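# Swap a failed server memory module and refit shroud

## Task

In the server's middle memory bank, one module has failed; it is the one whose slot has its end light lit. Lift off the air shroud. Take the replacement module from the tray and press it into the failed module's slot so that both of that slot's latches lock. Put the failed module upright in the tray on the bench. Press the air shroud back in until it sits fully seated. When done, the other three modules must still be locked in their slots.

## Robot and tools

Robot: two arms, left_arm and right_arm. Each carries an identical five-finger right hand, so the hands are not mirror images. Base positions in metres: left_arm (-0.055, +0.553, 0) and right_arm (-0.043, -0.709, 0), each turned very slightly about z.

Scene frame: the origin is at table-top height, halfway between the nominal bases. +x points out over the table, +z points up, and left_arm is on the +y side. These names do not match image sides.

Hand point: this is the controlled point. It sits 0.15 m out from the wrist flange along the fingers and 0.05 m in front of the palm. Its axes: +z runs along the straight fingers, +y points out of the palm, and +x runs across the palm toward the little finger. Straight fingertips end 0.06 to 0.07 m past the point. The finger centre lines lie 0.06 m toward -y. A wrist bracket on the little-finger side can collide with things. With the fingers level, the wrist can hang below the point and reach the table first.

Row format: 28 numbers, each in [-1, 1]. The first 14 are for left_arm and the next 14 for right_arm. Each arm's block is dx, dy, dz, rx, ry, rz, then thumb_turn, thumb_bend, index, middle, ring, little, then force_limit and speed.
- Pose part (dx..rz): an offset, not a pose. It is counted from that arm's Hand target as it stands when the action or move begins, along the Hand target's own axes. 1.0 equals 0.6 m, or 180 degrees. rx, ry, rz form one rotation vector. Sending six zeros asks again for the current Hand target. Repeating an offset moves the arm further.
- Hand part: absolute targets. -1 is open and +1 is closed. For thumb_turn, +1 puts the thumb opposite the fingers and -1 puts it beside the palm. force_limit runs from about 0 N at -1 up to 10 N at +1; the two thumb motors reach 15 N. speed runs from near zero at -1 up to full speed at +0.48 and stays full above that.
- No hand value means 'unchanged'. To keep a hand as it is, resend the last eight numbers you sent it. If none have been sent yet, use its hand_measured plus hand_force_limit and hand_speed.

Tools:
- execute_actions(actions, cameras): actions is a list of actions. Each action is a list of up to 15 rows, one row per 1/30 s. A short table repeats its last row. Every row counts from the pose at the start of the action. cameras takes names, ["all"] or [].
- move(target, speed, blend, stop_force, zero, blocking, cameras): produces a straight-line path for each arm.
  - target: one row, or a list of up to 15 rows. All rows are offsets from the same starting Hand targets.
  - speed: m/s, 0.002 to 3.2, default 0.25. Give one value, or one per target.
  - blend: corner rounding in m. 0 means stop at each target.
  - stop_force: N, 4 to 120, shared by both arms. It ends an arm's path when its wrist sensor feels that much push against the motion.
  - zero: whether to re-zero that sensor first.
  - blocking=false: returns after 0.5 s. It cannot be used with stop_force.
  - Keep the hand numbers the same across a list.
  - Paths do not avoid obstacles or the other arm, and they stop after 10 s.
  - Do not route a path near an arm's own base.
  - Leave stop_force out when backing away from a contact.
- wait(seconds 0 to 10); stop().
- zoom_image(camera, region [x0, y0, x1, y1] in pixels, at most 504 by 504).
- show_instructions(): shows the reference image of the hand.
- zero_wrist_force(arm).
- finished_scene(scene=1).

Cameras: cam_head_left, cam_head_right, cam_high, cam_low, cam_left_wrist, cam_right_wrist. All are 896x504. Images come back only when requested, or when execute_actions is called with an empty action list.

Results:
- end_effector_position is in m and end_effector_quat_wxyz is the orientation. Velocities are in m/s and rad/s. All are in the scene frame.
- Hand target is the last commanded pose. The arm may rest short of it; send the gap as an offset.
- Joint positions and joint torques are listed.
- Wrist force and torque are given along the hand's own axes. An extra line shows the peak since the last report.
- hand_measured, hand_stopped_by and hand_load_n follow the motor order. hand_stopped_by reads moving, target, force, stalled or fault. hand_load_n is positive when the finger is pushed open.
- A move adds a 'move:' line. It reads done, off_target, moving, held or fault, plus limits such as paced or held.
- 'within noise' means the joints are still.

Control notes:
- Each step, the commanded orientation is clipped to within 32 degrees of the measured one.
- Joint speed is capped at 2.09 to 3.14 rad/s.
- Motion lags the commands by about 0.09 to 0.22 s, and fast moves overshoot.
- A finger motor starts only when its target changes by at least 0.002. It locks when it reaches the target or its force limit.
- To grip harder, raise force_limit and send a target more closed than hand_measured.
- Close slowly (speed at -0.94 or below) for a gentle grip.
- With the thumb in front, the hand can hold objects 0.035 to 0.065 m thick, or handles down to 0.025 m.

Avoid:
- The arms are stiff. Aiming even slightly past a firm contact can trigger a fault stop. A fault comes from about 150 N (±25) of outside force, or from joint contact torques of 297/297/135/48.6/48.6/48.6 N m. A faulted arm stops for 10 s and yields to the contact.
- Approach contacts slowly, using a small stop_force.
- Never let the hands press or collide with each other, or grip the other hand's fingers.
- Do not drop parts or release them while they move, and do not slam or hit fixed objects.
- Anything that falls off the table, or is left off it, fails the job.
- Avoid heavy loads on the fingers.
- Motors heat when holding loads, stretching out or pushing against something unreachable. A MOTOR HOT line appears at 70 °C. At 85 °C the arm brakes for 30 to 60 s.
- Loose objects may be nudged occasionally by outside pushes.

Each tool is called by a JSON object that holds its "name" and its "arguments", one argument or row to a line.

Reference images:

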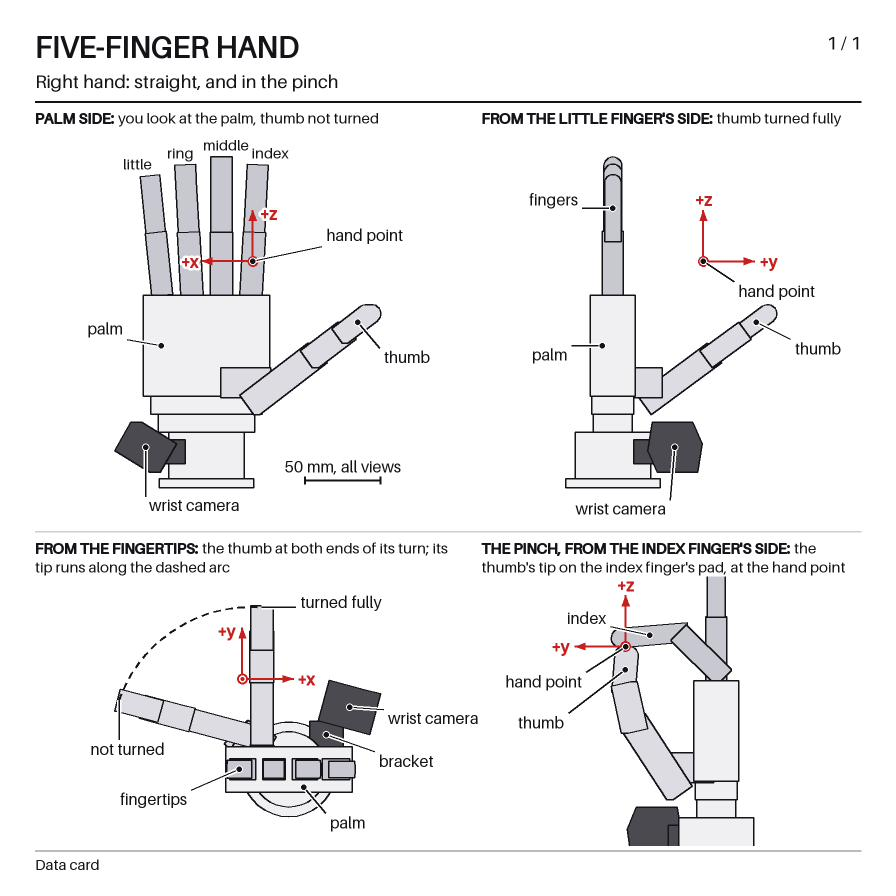

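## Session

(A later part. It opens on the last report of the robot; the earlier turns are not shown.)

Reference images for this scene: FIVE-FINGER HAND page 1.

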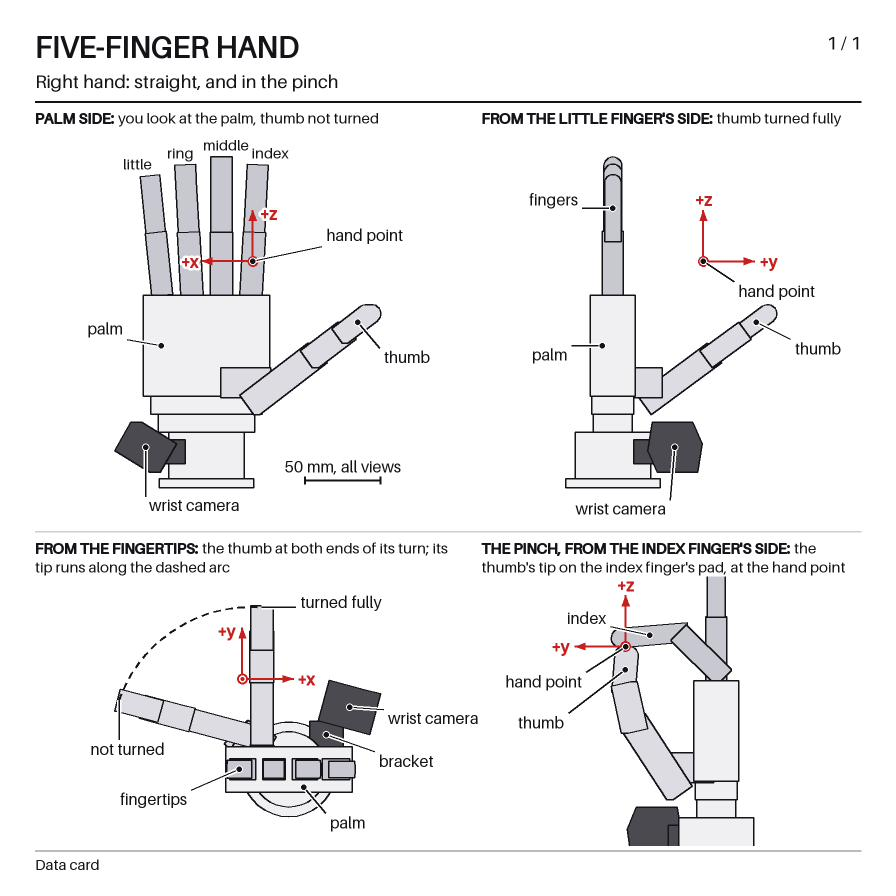

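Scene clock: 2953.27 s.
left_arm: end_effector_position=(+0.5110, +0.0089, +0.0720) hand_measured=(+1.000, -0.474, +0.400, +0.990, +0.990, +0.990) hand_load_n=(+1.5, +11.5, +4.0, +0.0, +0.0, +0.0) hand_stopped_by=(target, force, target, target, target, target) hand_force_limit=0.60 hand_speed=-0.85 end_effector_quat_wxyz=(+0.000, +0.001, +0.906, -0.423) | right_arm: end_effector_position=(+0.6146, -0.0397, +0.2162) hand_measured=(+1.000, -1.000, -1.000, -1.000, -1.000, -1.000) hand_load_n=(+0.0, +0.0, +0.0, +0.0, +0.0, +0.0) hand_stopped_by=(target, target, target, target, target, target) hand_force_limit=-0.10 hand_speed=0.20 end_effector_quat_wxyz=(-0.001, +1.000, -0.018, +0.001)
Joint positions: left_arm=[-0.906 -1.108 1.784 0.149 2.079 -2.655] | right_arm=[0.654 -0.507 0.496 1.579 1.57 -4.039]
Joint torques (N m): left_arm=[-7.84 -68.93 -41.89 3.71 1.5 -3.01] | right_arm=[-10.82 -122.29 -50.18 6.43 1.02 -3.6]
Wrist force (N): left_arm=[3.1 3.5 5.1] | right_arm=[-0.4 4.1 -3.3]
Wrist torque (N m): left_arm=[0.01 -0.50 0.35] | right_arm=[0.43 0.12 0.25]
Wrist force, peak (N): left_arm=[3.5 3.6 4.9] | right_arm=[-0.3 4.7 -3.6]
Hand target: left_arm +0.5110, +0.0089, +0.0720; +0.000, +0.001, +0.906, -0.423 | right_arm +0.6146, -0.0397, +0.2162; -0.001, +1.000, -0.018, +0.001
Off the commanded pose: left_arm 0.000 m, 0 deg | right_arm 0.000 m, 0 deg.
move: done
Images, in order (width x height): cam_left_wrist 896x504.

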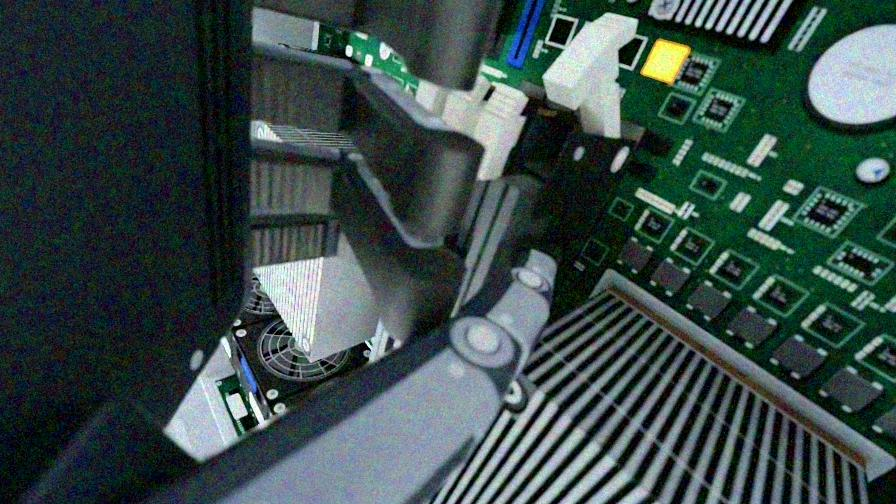

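{"name": "move", "arguments": {
  "target": [0,-0.00383,-0.00321,0,0,0,1,0.1,0.4,0.99,0.99,0.99,0.6,-0.85,0,0,0,0,0,0,1,-1,-1,-1,-1,-1,-0.1,0.2],
  "speed": 0.004,
  "cameras": ["cam_left_wrist","cam_right_wrist"]
}}

{"name": "zoom_image", "arguments": {
  "camera": "cam_left_wrist",
  "region": [440, 80, 660, 340]
}}

{"name": "zoom_image", "arguments": {
  "camera": "cam_right_wrist",
  "region": [300, 100, 460, 340]
}}

Scene clock: 2958.40 s.
left_arm: end_effector_position=(+0.5110, +0.0089, +0.0751) hand_measured=(+1.000, -0.474, +0.400, +0.990, +0.990, +0.990) hand_load_n=(+1.0, +11.5, +4.0, -0.5, +0.0, +0.0) hand_stopped_by=(target, force, target, target, target, target) hand_force_limit=0.60 hand_speed=-0.85 end_effector_quat_wxyz=(+0.000, +0.001, +0.906, -0.423) | right_arm: end_effector_position=(+0.6146, -0.0397, +0.2162) hand_measured=(+1.000, -1.000, -1.000, -1.000, -1.000, -1.000) hand_load_n=(+0.0, +0.0, +0.0, +0.0, +0.0, +0.0) hand_stopped_by=(target, target, target, target, target, target) hand_force_limit=-0.10 hand_speed=0.20 end_effector_quat_wxyz=(-0.001, +1.000, -0.018, +0.001)
Joint positions: left_arm=[-0.906 -1.111 1.783 0.154 2.079 -2.655] | right_arm=[0.654 -0.507 0.496 1.579 1.57 -4.039]
Joint torques (N m): left_arm=[-7.92 -69.71 -45.39 2.73 1.61 -1.56] | right_arm=[-10.67 -122.03 -50.55 6.44 1.09 -3.57]
Wrist force (N): left_arm=[3.7 5.1 3.7] | right_arm=[0.1 4.5 -3.1]
Wrist torque (N m): left_arm=[0.02 -0.46 0.30] | right_arm=[0.47 0.05 0.29]
Wrist force, peak (N): left_arm=[3.7 5.1 4.1] | right_arm=[-0.2 4.6 -3.4]
Hand target: left_arm +0.5110, +0.0089, +0.0750; +0.000, +0.001, +0.906, -0.423 | right_arm +0.6146, -0.0397, +0.2162; -0.001, +1.000, -0.018, +0.001
Off the commanded pose: left_arm 0.000 m, 0 deg | right_arm 0.000 m, 0 deg.
move: done
Images, in order (width x height): cam_left_wrist 896x504, cam_right_wrist 896x504.

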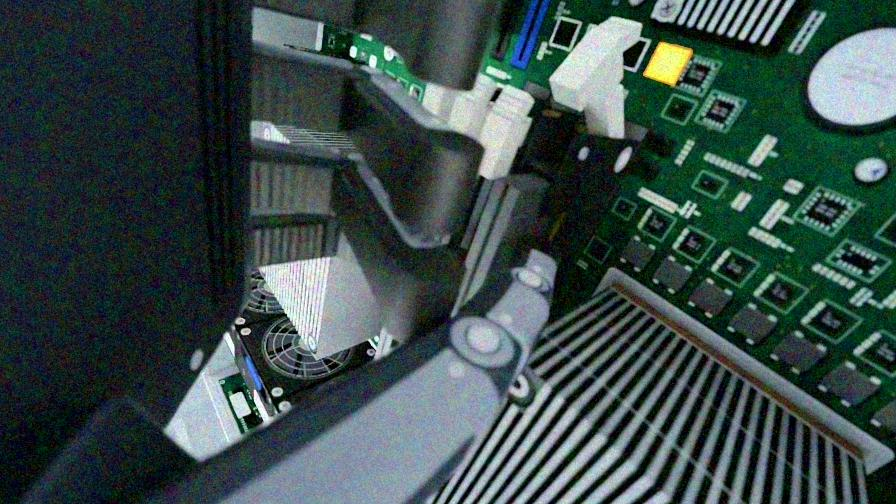

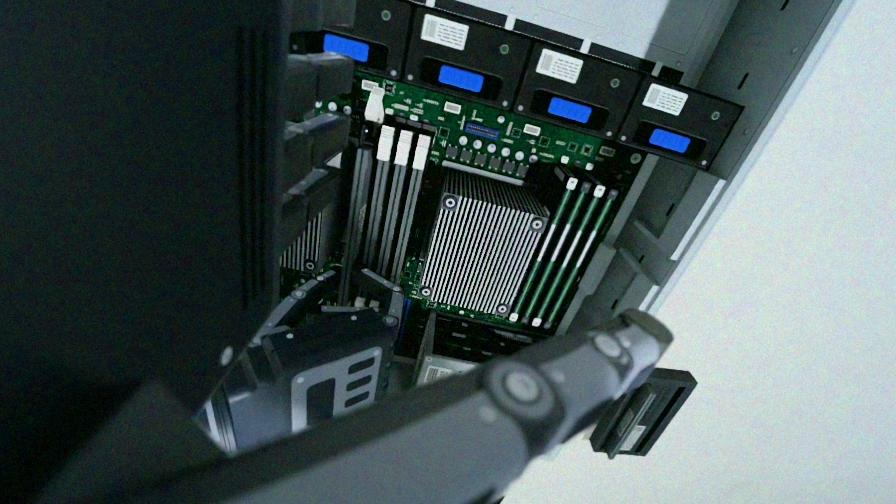

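Scaled by 1.938 from the camera's 896x504 image, which has a finer 1280x720 frame.

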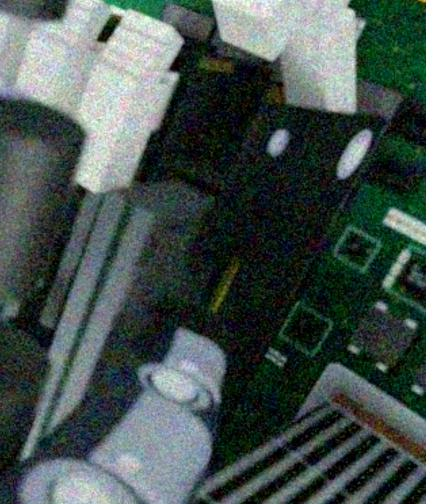

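Scaled by 2.100 from the camera's 896x504 image, which has a finer 1280x720 frame.

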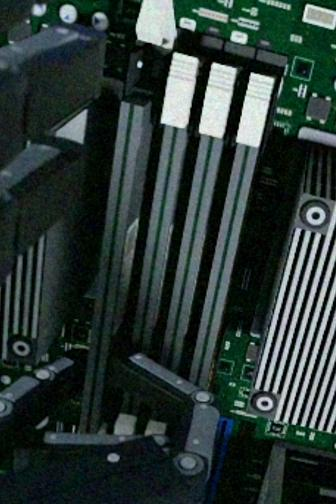

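{"name": "move", "arguments": {
  "target": [0,-0.00638,-0.00536,0,0,0,1,0.1,0.4,0.99,0.99,0.99,0.6,-0.85,0,0,0,0,0,0,1,-1,-1,-1,-1,-1,-0.1,0.2],
  "speed": 0.006,
  "cameras": ["cam_left_wrist","cam_right_wrist"]
}}

{"name": "zoom_image", "arguments": {
  "camera": "cam_left_wrist",
  "region": [440, 80, 660, 340]
}}

{"name": "zoom_image", "arguments": {
  "camera": "cam_right_wrist",
  "region": [300, 100, 460, 340]
}}

Scene clock: 2966.27 s.
left_arm: end_effector_position=(+0.5110, +0.0089, +0.0801) hand_measured=(+1.000, -0.474, +0.400, +0.990, +0.990, +0.990) hand_load_n=(+1.0, +11.5, +4.0, -0.5, +0.0, +0.0) hand_stopped_by=(target, force, target, target, target, target) hand_force_limit=0.60 hand_speed=-0.85 end_effector_quat_wxyz=(+0.000, +0.001, +0.906, -0.423) | right_arm: end_effector_position=(+0.6146, -0.0397, +0.2162) hand_measured=(+1.000, -1.000, -1.000, -1.000, -1.000, -1.000) hand_load_n=(+0.0, +0.0, +0.0, +0.0, +0.0, +0.0) hand_stopped_by=(target, target, target, target, target, target) hand_force_limit=-0.10 hand_speed=0.20 end_effector_quat_wxyz=(-0.001, +1.000, -0.018, +0.001)
Joint positions: left_arm=[-0.906 -1.116 1.78 0.162 2.079 -2.655] | right_arm=[0.654 -0.507 0.496 1.579 1.57 -4.039]
Joint torques (N m): left_arm=[-4.43 -66.27 -44.4 2.27 0.44 -1.98] | right_arm=[-10.47 -122.04 -50.07 6.4 1.26 -3.51]
Wrist force (N): left_arm=[3.7 4.6 4.1] | right_arm=[-0.2 4.2 -3.3]
Wrist torque (N m): left_arm=[-0.11 -0.50 0.29] | right_arm=[0.45 0.10 0.26]
Wrist force, peak (N): left_arm=[3.7 5.5 4.7] | right_arm=[0.0 4.6 -3.7]
Hand target: left_arm +0.5110, +0.0089, +0.0800; +0.000, +0.001, +0.906, -0.423 | right_arm +0.6146, -0.0397, +0.2162; -0.001, +1.000, -0.018, +0.001
Off the commanded pose: left_arm 0.000 m, 0 deg | right_arm 0.000 m, 0 deg.
move: done
Images, in order (width x height): cam_left_wrist 896x504, cam_right_wrist 896x504.

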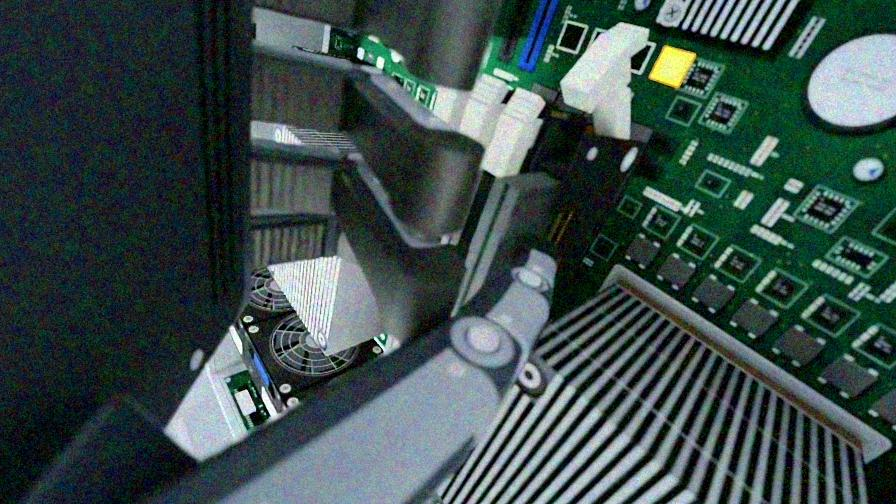

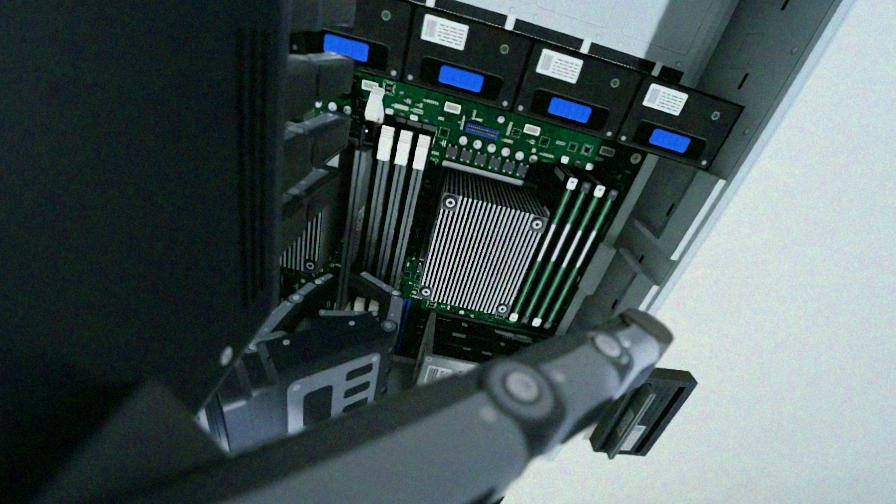

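Scaled by 1.938 from the camera's 896x504 image, which has a finer 1280x720 frame.

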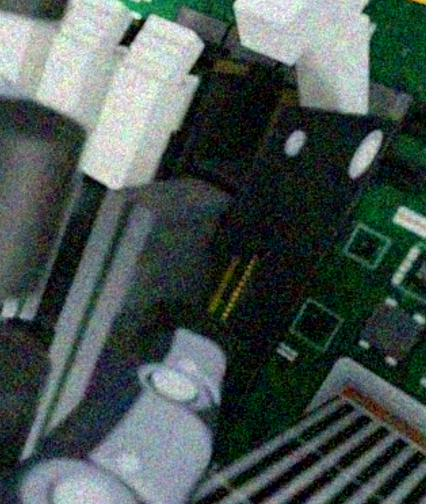

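Scaled by 2.100 from the camera's 896x504 image, which has a finer 1280x720 frame.

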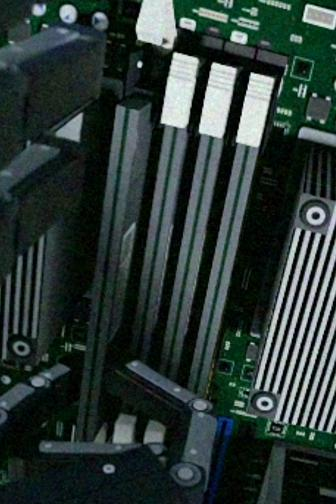

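{"name": "move", "arguments": {
  "target": [0,-0.01277,-0.01072,0,0,0,1,0.1,0.4,0.99,0.99,0.99,0.6,-0.85,0,0,0,0,0,0,1,-1,-1,-1,-1,-1,-0.1,0.2],
  "speed": 0.008,
  "cameras": ["cam_left_wrist","cam_right_wrist"]
}}

{"name": "zoom_image", "arguments": {
  "camera": "cam_left_wrist",
  "region": [440, 80, 660, 340]
}}

{"name": "zoom_image", "arguments": {
  "camera": "cam_right_wrist",
  "region": [300, 100, 460, 340]
}}

Scene clock: 2976.47 s.
left_arm: end_effector_position=(+0.5110, +0.0089, +0.0901) hand_measured=(+1.000, -0.474, +0.400, +0.990, +0.990, +0.990) hand_load_n=(+1.0, +11.5, +3.5, -0.5, +0.0, +0.0) hand_stopped_by=(target, force, target, target, target, target) hand_force_limit=0.60 hand_speed=-0.85 end_effector_quat_wxyz=(+0.000, +0.001, +0.906, -0.423) | right_arm: end_effector_position=(+0.6146, -0.0397, +0.2162) hand_measured=(+1.000, -1.000, -1.000, -1.000, -1.000, -1.000) hand_load_n=(+0.0, +0.0, +0.0, +0.0, +0.0, +0.0) hand_stopped_by=(target, target, target, target, target, target) hand_force_limit=-0.10 hand_speed=0.20 end_effector_quat_wxyz=(-0.001, +1.000, -0.018, +0.001)
Joint positions: left_arm=[-0.906 -1.126 1.774 0.178 2.079 -2.655] | right_arm=[0.654 -0.507 0.496 1.579 1.57 -4.039]
Joint torques (N m): left_arm=[-2.05 -62.16 -44.84 1.48 0.6 -1.53] | right_arm=[-9.92 -121.65 -50.7 6.56 1.13 -3.56]
Wrist force (N): left_arm=[3.1 5.7 4.2] | right_arm=[-0.7 4.3 -3.4]
Wrist torque (N m): left_arm=[0.02 -0.43 0.28] | right_arm=[0.47 0.17 0.25]
Wrist force, peak (N): left_arm=[3.5 5.9 4.1] | right_arm=[-0.3 4.8 -3.6]
Hand target: left_arm +0.5110, +0.0089, +0.0900; +0.000, +0.001, +0.906, -0.423 | right_arm +0.6146, -0.0397, +0.2162; -0.001, +1.000, -0.018, +0.001
Off the commanded pose: left_arm 0.000 m, 0 deg | right_arm 0.000 m, 0 deg.
move: done
Images, in order (width x height): cam_left_wrist 896x504, cam_right_wrist 896x504.

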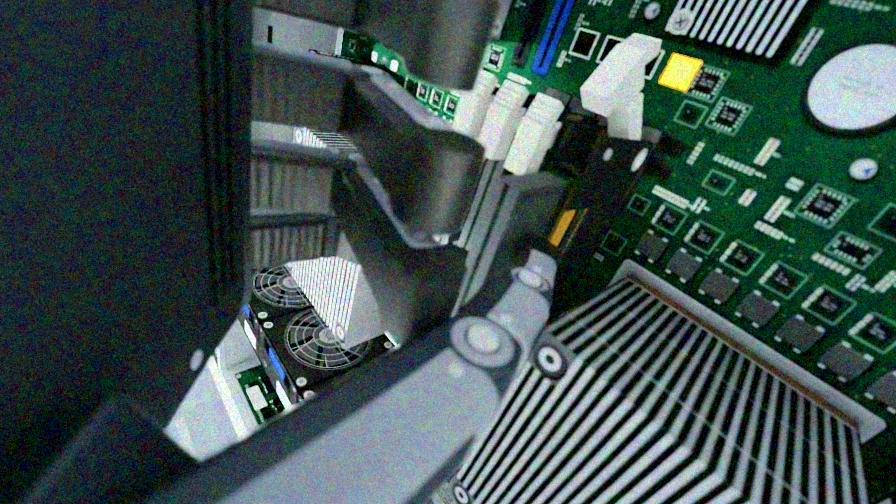

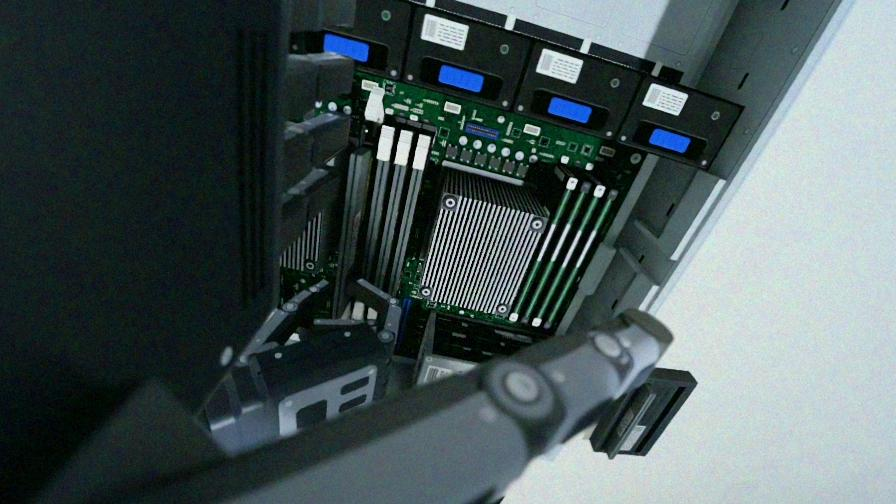

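Scaled by 1.938 from the camera's 896x504 image, which has a finer 1280x720 frame.

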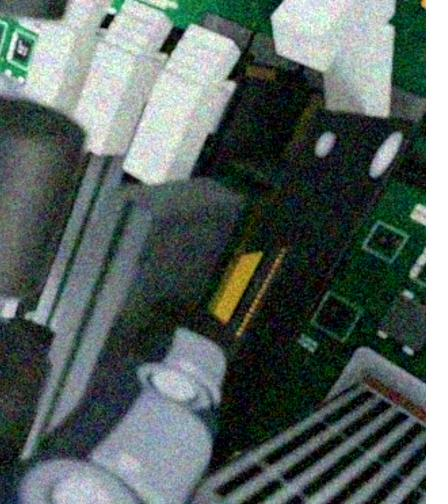

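Scaled by 2.100 from the camera's 896x504 image, which has a finer 1280x720 frame.

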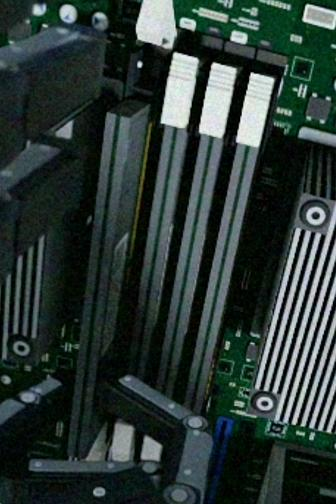

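{"name": "zoom_image", "arguments": {
  "camera": "cam_right_wrist",
  "region": [560, 340, 730, 480]
}}

Scaled by 2.965 from the camera's 896x504 image, which has a finer 1280x720 frame.

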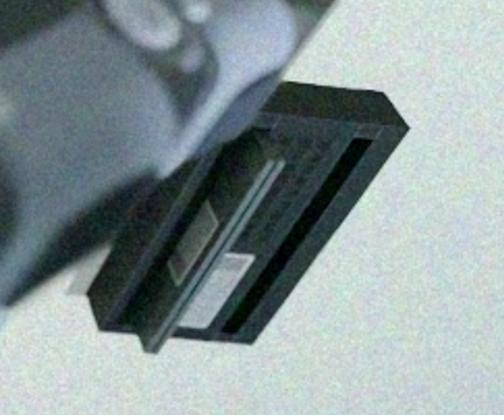

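{"name": "move", "arguments": {
  "target": [0,0,0,0,0,0,1,0.1,0.4,0.99,0.99,0.99,0.6,-0.85,0,0.25,-0.0833,0,0,0,1,-1,-1,-1,-1,-1,-0.1,0.2],
  "speed": 0.2
}}

{"name": "move", "arguments": {
  "target": [0,-0.0766,-0.0643,0,0,0,1,0.1,0.4,0.99,0.99,0.99,0.6,-0.85,0,0,0,0,0,0,1,-1,-1,-1,-1,-1,-0.1,0.2],
  "speed": 0.03,
  "cameras": ["cam_left_wrist","cam_right_wrist","cam_head_left","cam_high"]
}}

Scene clock: 3008.87 s.
left_arm: end_effector_position=(+0.5110, +0.0089, +0.0900) hand_measured=(+1.000, -0.474, +0.400, +0.990, +0.990, +0.990) hand_load_n=(+1.0, +11.5, +3.5, -0.5, +0.0, +0.0) hand_stopped_by=(target, force, target, target, target, target) hand_force_limit=0.60 hand_speed=-0.85 end_effector_quat_wxyz=(+0.000, +0.001, +0.906, -0.423) | right_arm: end_effector_position=(+0.6092, -0.1896, +0.2659) hand_measured=(+1.000, -1.000, -1.000, -1.000, -1.000, -1.000) hand_load_n=(+0.0, -0.5, +0.0, +0.0, +0.0, +0.0) hand_stopped_by=(target, target, target, target, target, target) hand_force_limit=-0.10 hand_speed=0.20 end_effector_quat_wxyz=(-0.001, +1.000, -0.018, +0.001)
Joint positions: left_arm=[-0.906 -1.126 1.774 0.178 2.079 -2.655] | right_arm=[0.521 -0.787 0.929 1.426 1.57 -4.171]
Joint torques (N m): left_arm=[1.53 -56.09 -24.85 -0.42 0.81 -0.09] | right_arm=[-6.49 -111.27 -33.42 6.57 -0.82 1.5]
Wrist force (N): left_arm=[3.4 5.2 3.5] | right_arm=[-0.4 4.1 -3.7]
Wrist torque (N m): left_arm=[0.01 -0.45 0.29] | right_arm=[0.53 0.10 0.27]
Wrist force, peak (N): left_arm=[3.9 5.4 4.5] | right_arm=[-0.4 6.0 -4.7]
Hand target: left_arm +0.5110, +0.0089, +0.0900; +0.000, +0.001, +0.906, -0.423 | right_arm +0.6092, -0.1897, +0.2660; -0.001, +1.000, -0.018, +0.001
Off the commanded pose: left_arm 0.000 m, 0 deg | right_arm 0.000 m, 0 deg.
move: done

Scene clock: 3011.13 s.
left_arm: end_effector_position=(+0.5110, +0.0089, +0.1502) hand_measured=(+1.000, -0.474, +0.400, +0.990, +0.990, +0.990) hand_load_n=(+2.0, +6.0, +0.0, -0.5, +0.0, +0.0) hand_stopped_by=(target, force, target, target, target, target) hand_force_limit=0.60 hand_speed=-0.85 end_effector_quat_wxyz=(+0.000, +0.001, +0.906, -0.423) | right_arm: end_effector_position=(+0.6092, -0.1897, +0.2660) hand_measured=(+1.000, -1.000, -1.000, -1.000, -1.000, -1.000) hand_load_n=(+0.0, +0.0, +0.0, +0.0, +0.0, +0.0) hand_stopped_by=(target, target, target, target, target, target) hand_force_limit=-0.10 hand_speed=0.20 end_effector_quat_wxyz=(-0.001, +1.000, -0.018, +0.001)
Joint positions: left_arm=[-0.906 -1.183 1.732 0.276 2.079 -2.655] | right_arm=[0.521 -0.787 0.929 1.426 1.57 -4.171]
Joint torques (N m): left_arm=[5.91 -56.2 -29.78 -0.44 0.45 -2.05] | right_arm=[-8.95 -113.26 -29.33 6.36 1.24 -1.1]
Wrist force (N): left_arm=[3.4 3.7 4.3] | right_arm=[-0.3 3.7 -3.9]
Wrist torque (N m): left_arm=[0.05 -0.51 0.22] | right_arm=[0.48 0.09 0.26]
Wrist force, peak (N): left_arm=[3.8 5.7 4.2] | right_arm=[-0.3 4.0 -4.1]
Hand target: left_arm +0.5110, +0.0090, +0.1500; +0.000, +0.001, +0.906, -0.423 | right_arm +0.6092, -0.1897, +0.2660; -0.001, +1.000, -0.018, +0.001
Off the commanded pose: left_arm 0.000 m, 0 deg | right_arm 0.000 m, 0 deg.
move: done
Images, in order (width x height): cam_head_left 896x504, cam_high 896x504, cam_left_wrist 896x504, cam_right_wrist 896x504.

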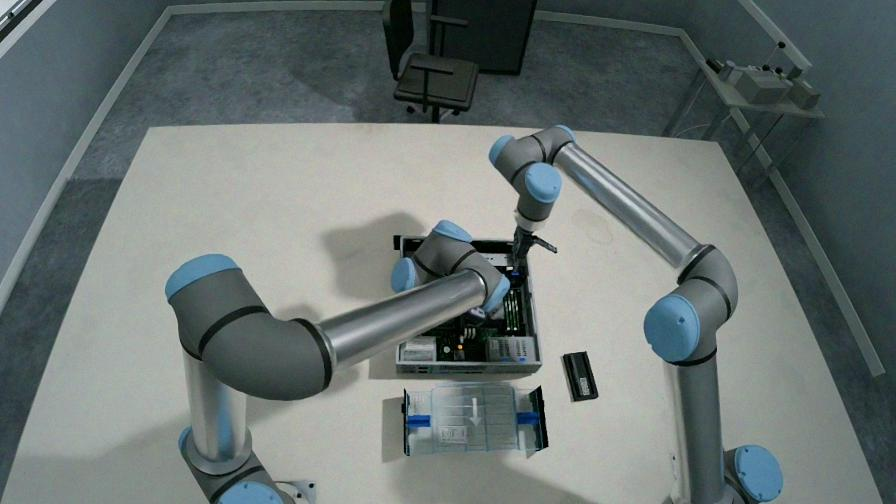

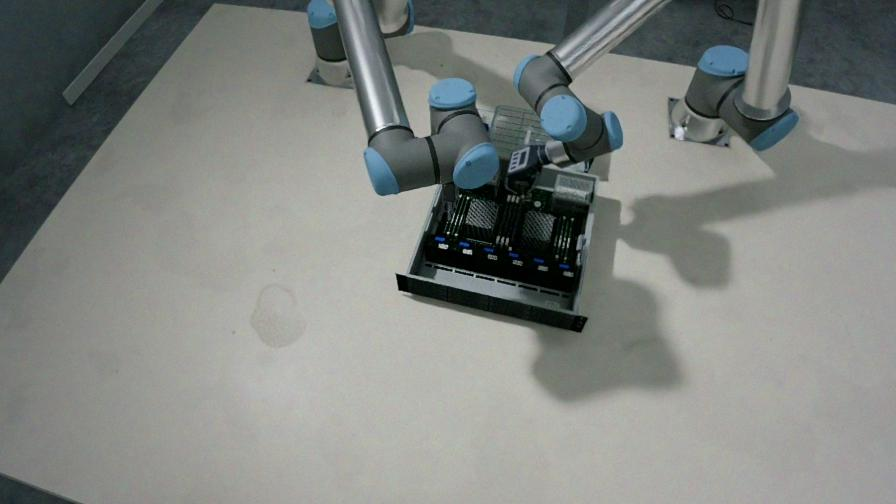

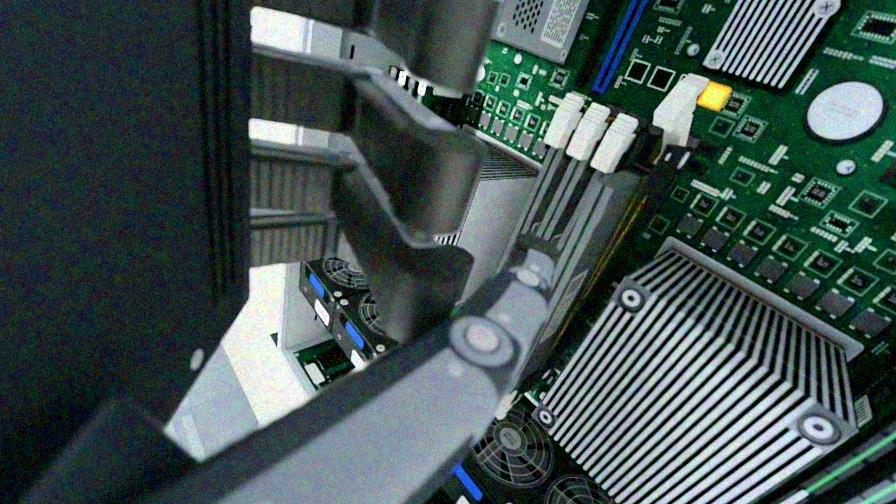

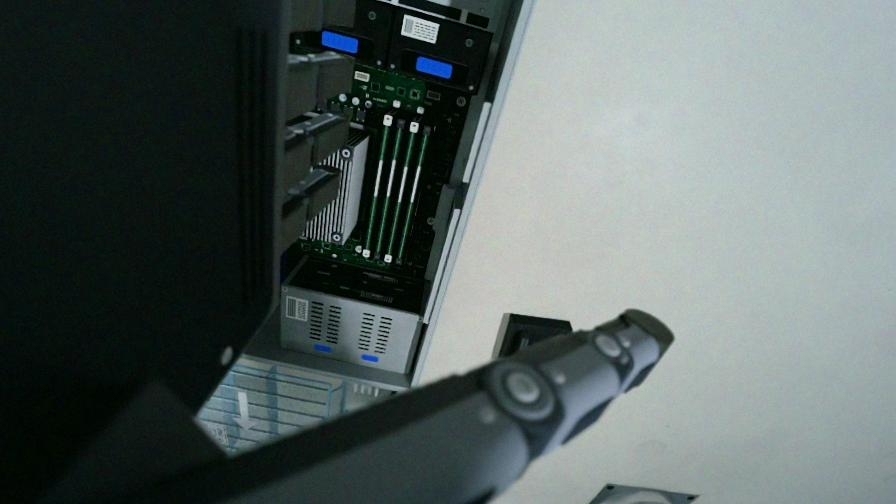

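{"name": "zoom_image", "arguments": {
  "camera": "cam_left_wrist",
  "region": [440, 80, 720, 440]
}}

Scaled by 1.400 from the camera's 896x504 image, which has a finer 1280x720 frame.

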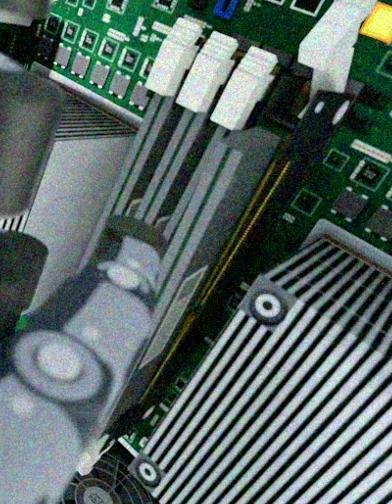

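{"name": "zoom_image", "arguments": {
  "camera": "cam_left_wrist",
  "region": [540, 80, 720, 260]
}}

{"name": "zoom_image", "arguments": {
  "camera": "cam_left_wrist",
  "region": [490, 230, 670, 440]
}}

Scaled by 2.800 from the camera's 896x504 image, which has a finer 1280x720 frame.

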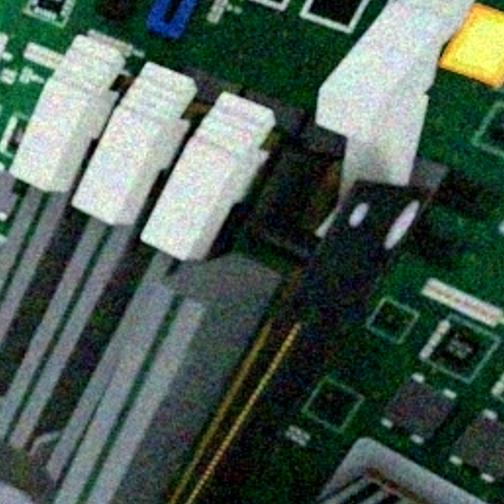

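Scaled by 2.400 from the camera's 896x504 image, which has a finer 1280x720 frame.

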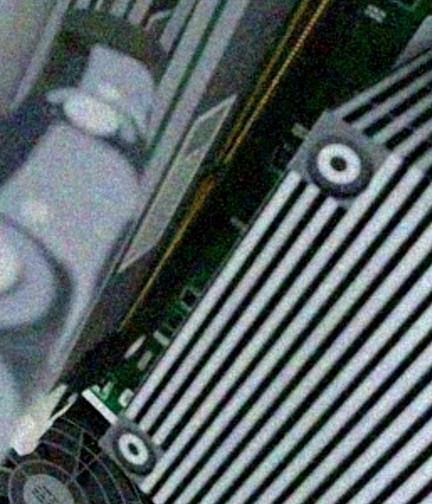

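{"name": "move", "arguments": {
  "target": [0,0,0,0,0,0,0.59,-0.8,0.3,0.99,0.99,0.99,-0.1,0.0,0,0,0,0,0,0,1,-1,-1,-1,-1,-1,-0.1,0.2],
  "speed": 0.03
}}

{"name": "move", "arguments": {
  "target": [0,0,0,0,0,0,0.59,0.3,0.3,0.99,0.99,0.99,-0.6,-0.5,0,0,0,0,0,0,1,-1,-1,-1,-1,-1,-0.1,0.2],
  "speed": 0.03,
  "cameras": ["cam_left_wrist"]
}}

{"name": "zoom_image", "arguments": {
  "camera": "cam_left_wrist",
  "region": [380, 180, 620, 360]
}}

Scene clock: 3281.00 s.
left_arm: end_effector_position=(+0.5110, +0.0090, +0.1500) hand_measured=(+0.590, -0.800, +0.300, +0.990, +0.990, +0.990) hand_load_n=(+0.0, +0.0, +0.0, +0.0, +0.0, +0.0) hand_stopped_by=(target, target, target, target, target, target) hand_force_limit=-0.10 hand_speed=0.00 end_effector_quat_wxyz=(+0.000, +0.001, +0.906, -0.423) | right_arm: end_effector_position=(+0.6092, -0.1897, +0.2660) hand_measured=(+1.000, -1.000, -1.000, -1.000, -1.000, -1.000) hand_load_n=(+0.0, +0.0, +0.0, +0.0, +0.0, +0.0) hand_stopped_by=(target, target, target, target, target, target) hand_force_limit=-0.10 hand_speed=0.20 end_effector_quat_wxyz=(-0.001, +1.000, -0.018, +0.001)
Joint positions: left_arm=[-0.906 -1.182 1.733 0.275 2.079 -2.655] | right_arm=[0.521 -0.787 0.929 1.426 1.57 -4.171]
Joint torques (N m): left_arm=[4.24 -54.53 -26.99 -0.66 0.95 -0.02] | right_arm=[-8.47 -112.87 -29.01 6.3 1.3 -3.16]
Wrist force (N): left_arm=[3.7 3.3 4.5] | right_arm=[-0.3 3.7 -3.9]
Wrist torque (N m): left_arm=[-0.01 -0.58 0.22] | right_arm=[0.49 0.09 0.27]
Wrist force, peak (N): left_arm=[3.8 4.2 4.9] | right_arm=[-0.9 4.5 -3.7]
Hand target: left_arm +0.5110, +0.0090, +0.1500; +0.000, +0.001, +0.906, -0.423 | right_arm +0.6092, -0.1897, +0.2660; -0.001, +1.000, -0.018, +0.001
Off the commanded pose: left_arm 0.000 m, 0 deg | right_arm 0.000 m, 0 deg.
move: done

Scene clock: 3282.03 s.
left_arm: end_effector_position=(+0.5110, +0.0090, +0.1500) hand_measured=(+0.590, -0.258, +0.300, +0.990, +0.990, +0.990) hand_load_n=(+0.0, +3.5, +0.5, +0.0, +0.0, +0.0) hand_stopped_by=(target, force, target, target, target, target) hand_force_limit=-0.60 hand_speed=-0.50 end_effector_quat_wxyz=(+0.000, +0.001, +0.906, -0.423) | right_arm: end_effector_position=(+0.6092, -0.1897, +0.2660) hand_measured=(+1.000, -1.000, -1.000, -1.000, -1.000, -1.000) hand_load_n=(+0.0, +0.0, +0.0, +0.0, +0.0, +0.0) hand_stopped_by=(target, target, target, target, target, target) hand_force_limit=-0.10 hand_speed=0.20 end_effector_quat_wxyz=(-0.001, +1.000, -0.018, +0.001)
Joint positions: left_arm=[-0.906 -1.182 1.733 0.275 2.079 -2.655] | right_arm=[0.521 -0.787 0.929 1.426 1.57 -4.171]
Joint torques (N m): left_arm=[6.56 -54.91 -31.51 0.36 0.88 -0.12] | right_arm=[-8.95 -112.49 -29.58 6.24 1.35 -3.18]
Wrist force (N): left_arm=[3.5 3.9 4.8] | right_arm=[-0.2 3.8 -4.0]
Wrist torque (N m): left_arm=[0.04 -0.56 0.23] | right_arm=[0.50 0.08 0.27]
Wrist force, peak (N): left_arm=[3.6 3.6 5.3] | right_arm=[0.0 4.0 -3.9]
Hand target: left_arm +0.5110, +0.0090, +0.1500; +0.000, +0.001, +0.906, -0.423 | right_arm +0.6092, -0.1897, +0.2660; -0.001, +1.000, -0.018, +0.001
Off the commanded pose: left_arm 0.000 m, 0 deg | right_arm 0.000 m, 0 deg.
move: done
Images, in order (width x height): cam_left_wrist 896x504.

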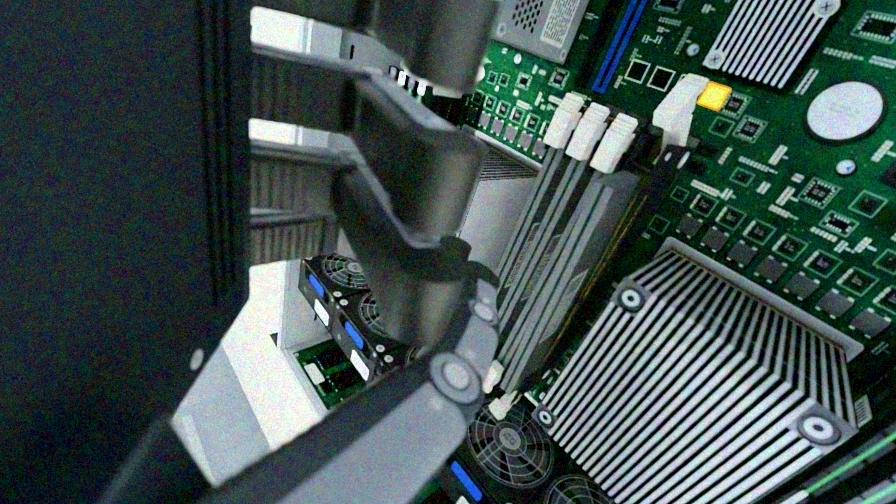

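Scaled by 2.100 from the camera's 896x504 image, which has a finer 1280x720 frame.

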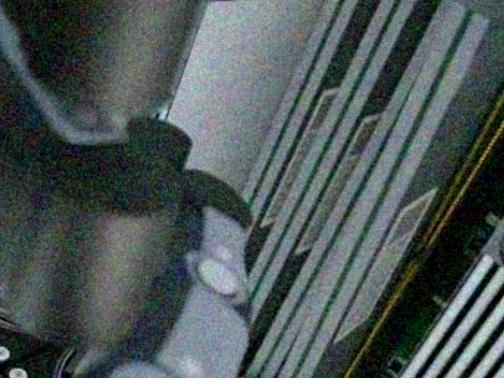

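{"name": "move", "arguments": {
  "target": [0,0,0,0,0,0,0.59,-0.75,0.25,0.99,0.99,0.99,-0.3,0.0,0,0,0,0,0,0,1,-1,-1,-1,-1,-1,-0.1,0.2],
  "speed": 0.03
}}

{"name": "move", "arguments": {
  "target": [0.02167,0.0932,0.0386,0,0,0,0.59,-0.75,0.25,0.99,0.99,0.99,-0.3,0.0,0,0,0,0,0,0,1,-1,-1,-1,-1,-1,-0.1,0.2],
  "speed": 0.08
}}

{"name": "move", "arguments": {
  "target": [0,0.0128,0.0107,0,0,0,0.59,-0.75,0.25,0.99,0.99,0.99,-0.3,0.0,0,0,0,0,0,0,1,-1,-1,-1,-1,-1,-0.1,0.2],
  "speed": 0.008,
  "stop_force": 4,
  "cameras": ["cam_left_wrist"]
}}

Scene clock: 3332.00 s.
left_arm: end_effector_position=(+0.5110, +0.0090, +0.1500) hand_measured=(+0.590, -0.750, +0.250, +0.990, +0.990, +0.990) hand_load_n=(+0.0, +0.0, +0.0, +0.0, +0.0, +0.0) hand_stopped_by=(target, target, target, target, target, target) hand_force_limit=-0.30 hand_speed=0.00 end_effector_quat_wxyz=(+0.000, +0.001, +0.906, -0.423) | right_arm: end_effector_position=(+0.6092, -0.1897, +0.2660) hand_measured=(+1.000, -1.000, -1.000, -1.000, -1.000, -1.000) hand_load_n=(+0.0, +0.0, +0.0, +0.0, +0.0, +0.0) hand_stopped_by=(target, target, target, target, target, target) hand_force_limit=-0.10 hand_speed=0.20 end_effector_quat_wxyz=(-0.001, +1.000, -0.018, +0.001)
Joint positions: left_arm=[-0.906 -1.182 1.733 0.275 2.079 -2.655] | right_arm=[0.521 -0.787 0.929 1.426 1.57 -4.171]
Joint torques (N m): left_arm=[5.21 -56.23 -45.12 1.69 1.3 1.18] | right_arm=[-9.25 -112.34 -29.6 6.14 1.38 -3.24]
Wrist force (N): left_arm=[3.6 3.4 4.6] | right_arm=[-0.3 3.8 -3.9]
Wrist torque (N m): left_arm=[-0.02 -0.56 0.21] | right_arm=[0.50 0.10 0.26]
Wrist force, peak (N): left_arm=[3.9 3.8 4.9] | right_arm=[-0.1 4.4 -3.8]
Hand target: left_arm +0.5110, +0.0090, +0.1500; +0.000, +0.001, +0.906, -0.423 | right_arm +0.6092, -0.1897, +0.2660; -0.001, +1.000, -0.018, +0.001
Off the commanded pose: left_arm 0.000 m, 0 deg | right_arm 0.000 m, 0 deg.
move: done

Scene clock: 3333.20 s.
left_arm: end_effector_position=(+0.5001, +0.0241, +0.1003) hand_measured=(+0.590, -0.750, +0.292, +0.990, +0.990, +0.990) hand_load_n=(+0.0, +0.0, -3.0, +0.0, +0.5, +0.0) hand_stopped_by=(target, target, target, target, target, target) hand_force_limit=-0.30 hand_speed=0.00 end_effector_quat_wxyz=(+0.000, +0.001, +0.906, -0.424) | right_arm: end_effector_position=(+0.6092, -0.1897, +0.2660) hand_measured=(+1.000, -1.000, -1.000, -1.000, -1.000, -1.000) hand_load_n=(+0.0, +0.0, +0.0, +0.0, +0.0, +0.0) hand_stopped_by=(target, target, target, target, target, target) hand_force_limit=-0.10 hand_speed=0.20 end_effector_quat_wxyz=(-0.001, +1.000, -0.018, +0.001)
Joint positions: left_arm=[-0.903 -1.161 1.807 0.179 2.081 -2.653] | right_arm=[0.521 -0.787 0.929 1.426 1.57 -4.171]
Joint torques (N m): left_arm=[-1.08 -60.31 -32.79 1.39 1.33 0.47] | right_arm=[-8.77 -112.12 -28.86 6.1 1.32 -3.18]
Wrist force (N): left_arm=[0.5 -1.6 1.4] | right_arm=[-0.6 3.5 -3.7]
Wrist torque (N m): left_arm=[-0.16 -0.58 0.27] | right_arm=[0.46 0.14 0.24]
Wrist force, peak (N): left_arm=[-1.4 -93.6 -60.0] | right_arm=[-0.1 4.1 -3.8]
Hand target: left_arm +0.5001, +0.0241, +0.1003; +0.000, +0.001, +0.906, -0.424 (not the last commanded pose) | right_arm +0.6092, -0.1897, +0.2660; -0.001, +1.000, -0.018, +0.001
Off the commanded pose: left_arm 0.009 m, 0 deg | right_arm 0.000 m, 0 deg.
FORCE FAULT: contact force on the left arm reached its limit, and that arm stopped. The contact can be on any part of that arm, not only on its tool. That arm's remaining commands of this call were not run. That arm is still stopped at the end of this call. That arm stays stopped for about 10 more seconds. Until then a move that you send moves the other arm only, and its call returns only when the move has ended. Once the stop has ended, the next robot result says so. If the stop ends while you think or write, that arm runs what you send next, counted from a new Hand target: where the arm stands when the stop ends. While its stop runs, that arm, its gripper or tool too, takes no new command. Until it ends, the stop uses up actions while you think or wait. An arm that is not stopped still takes commands.
move: fault (left_arm)

not run: an earlier result of this reply reported a stop or a fault. Calls in your next reply go to the robot.

{"name": "wait", "arguments": {
  "seconds": 9,
  "cameras": ["cam_left_wrist","cam_right_wrist"]
}}

{"name": "zoom_image", "arguments": {
  "camera": "cam_left_wrist",
  "region": [440, 80, 720, 440]
}}

Scene clock: 3347.03 s.
left_arm: end_effector_position=(+0.5001, +0.0241, +0.1003) hand_measured=(+0.590, -0.750, +0.292, +0.990, +0.990, +0.990) hand_load_n=(+0.0, +0.0, -3.0, +0.0, +0.0, +0.0) hand_stopped_by=(target, target, target, target, target, target) hand_force_limit=-0.30 hand_speed=0.00 end_effector_quat_wxyz=(+0.000, +0.001, +0.906, -0.424) | right_arm: end_effector_position=(+0.6092, -0.1897, +0.2660) hand_measured=(+1.000, -1.000, -1.000, -1.000, -1.000, -1.000) hand_load_n=(+0.5, +0.0, +0.0, +0.0, +0.0, +0.0) hand_stopped_by=(target, target, target, target, target, target) hand_force_limit=-0.10 hand_speed=0.20 end_effector_quat_wxyz=(-0.001, +1.000, -0.018, +0.001)
Joint positions: left_arm=[-0.903 -1.161 1.807 0.179 2.081 -2.653] | right_arm=[0.521 -0.787 0.929 1.426 1.57 -4.171]
Joint torques (N m): left_arm=[-0.08 -60.65 -32.67 0.84 0.86 0.63] | right_arm=[-8.79 -110.12 -29.2 5.48 1.29 -3.14]
Wrist force (N): left_arm=[0.3 0.0 1.7] | right_arm=[-0.2 4.1 -3.8]
Wrist torque (N m): left_arm=[0.03 -0.55 0.29] | right_arm=[0.53 0.07 0.29]
Wrist force, peak (N): left_arm=[0.7 0.0 2.3] | right_arm=[-0.1 4.1 -4.1]
Hand target: left_arm +0.5001, +0.0241, +0.1003; +0.000, +0.001, +0.906, -0.424 (not the last commanded pose) | right_arm +0.6092, -0.1897, +0.2660; -0.001, +1.000, -0.018, +0.001
Off the commanded pose: left_arm 0.009 m, 0 deg | right_arm 0.000 m, 0 deg.
FORCE FAULT, CONTINUED: the left arm's stop, for the force fault that an earlier result reported, is over. The rest of the stop counts as 19 of the actions that you can send in this scene. During its stop the left arm's controller moved it back a little. That arm's target is now where it stood when the stop ended, not its last command. That arm accepts commands again.
wait: 9.00 s; at rest from the start
Images, in order (width x height): cam_left_wrist 896x504, cam_right_wrist 896x504.

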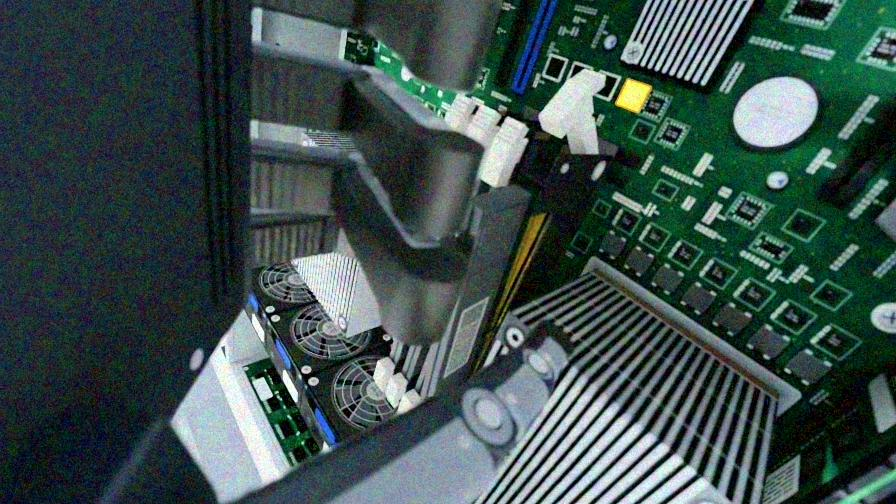

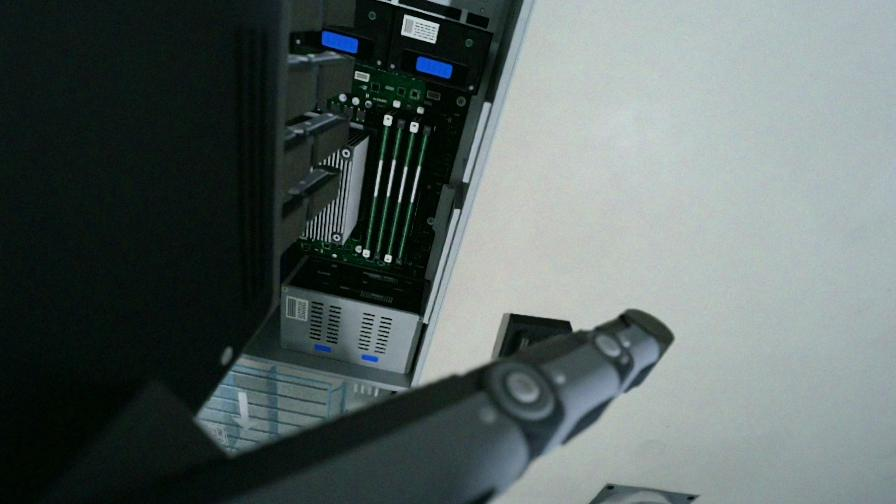

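Scaled by 1.400 from the camera's 896x504 image, which has a finer 1280x720 frame.

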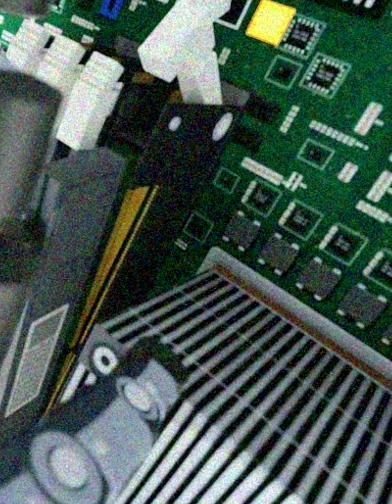

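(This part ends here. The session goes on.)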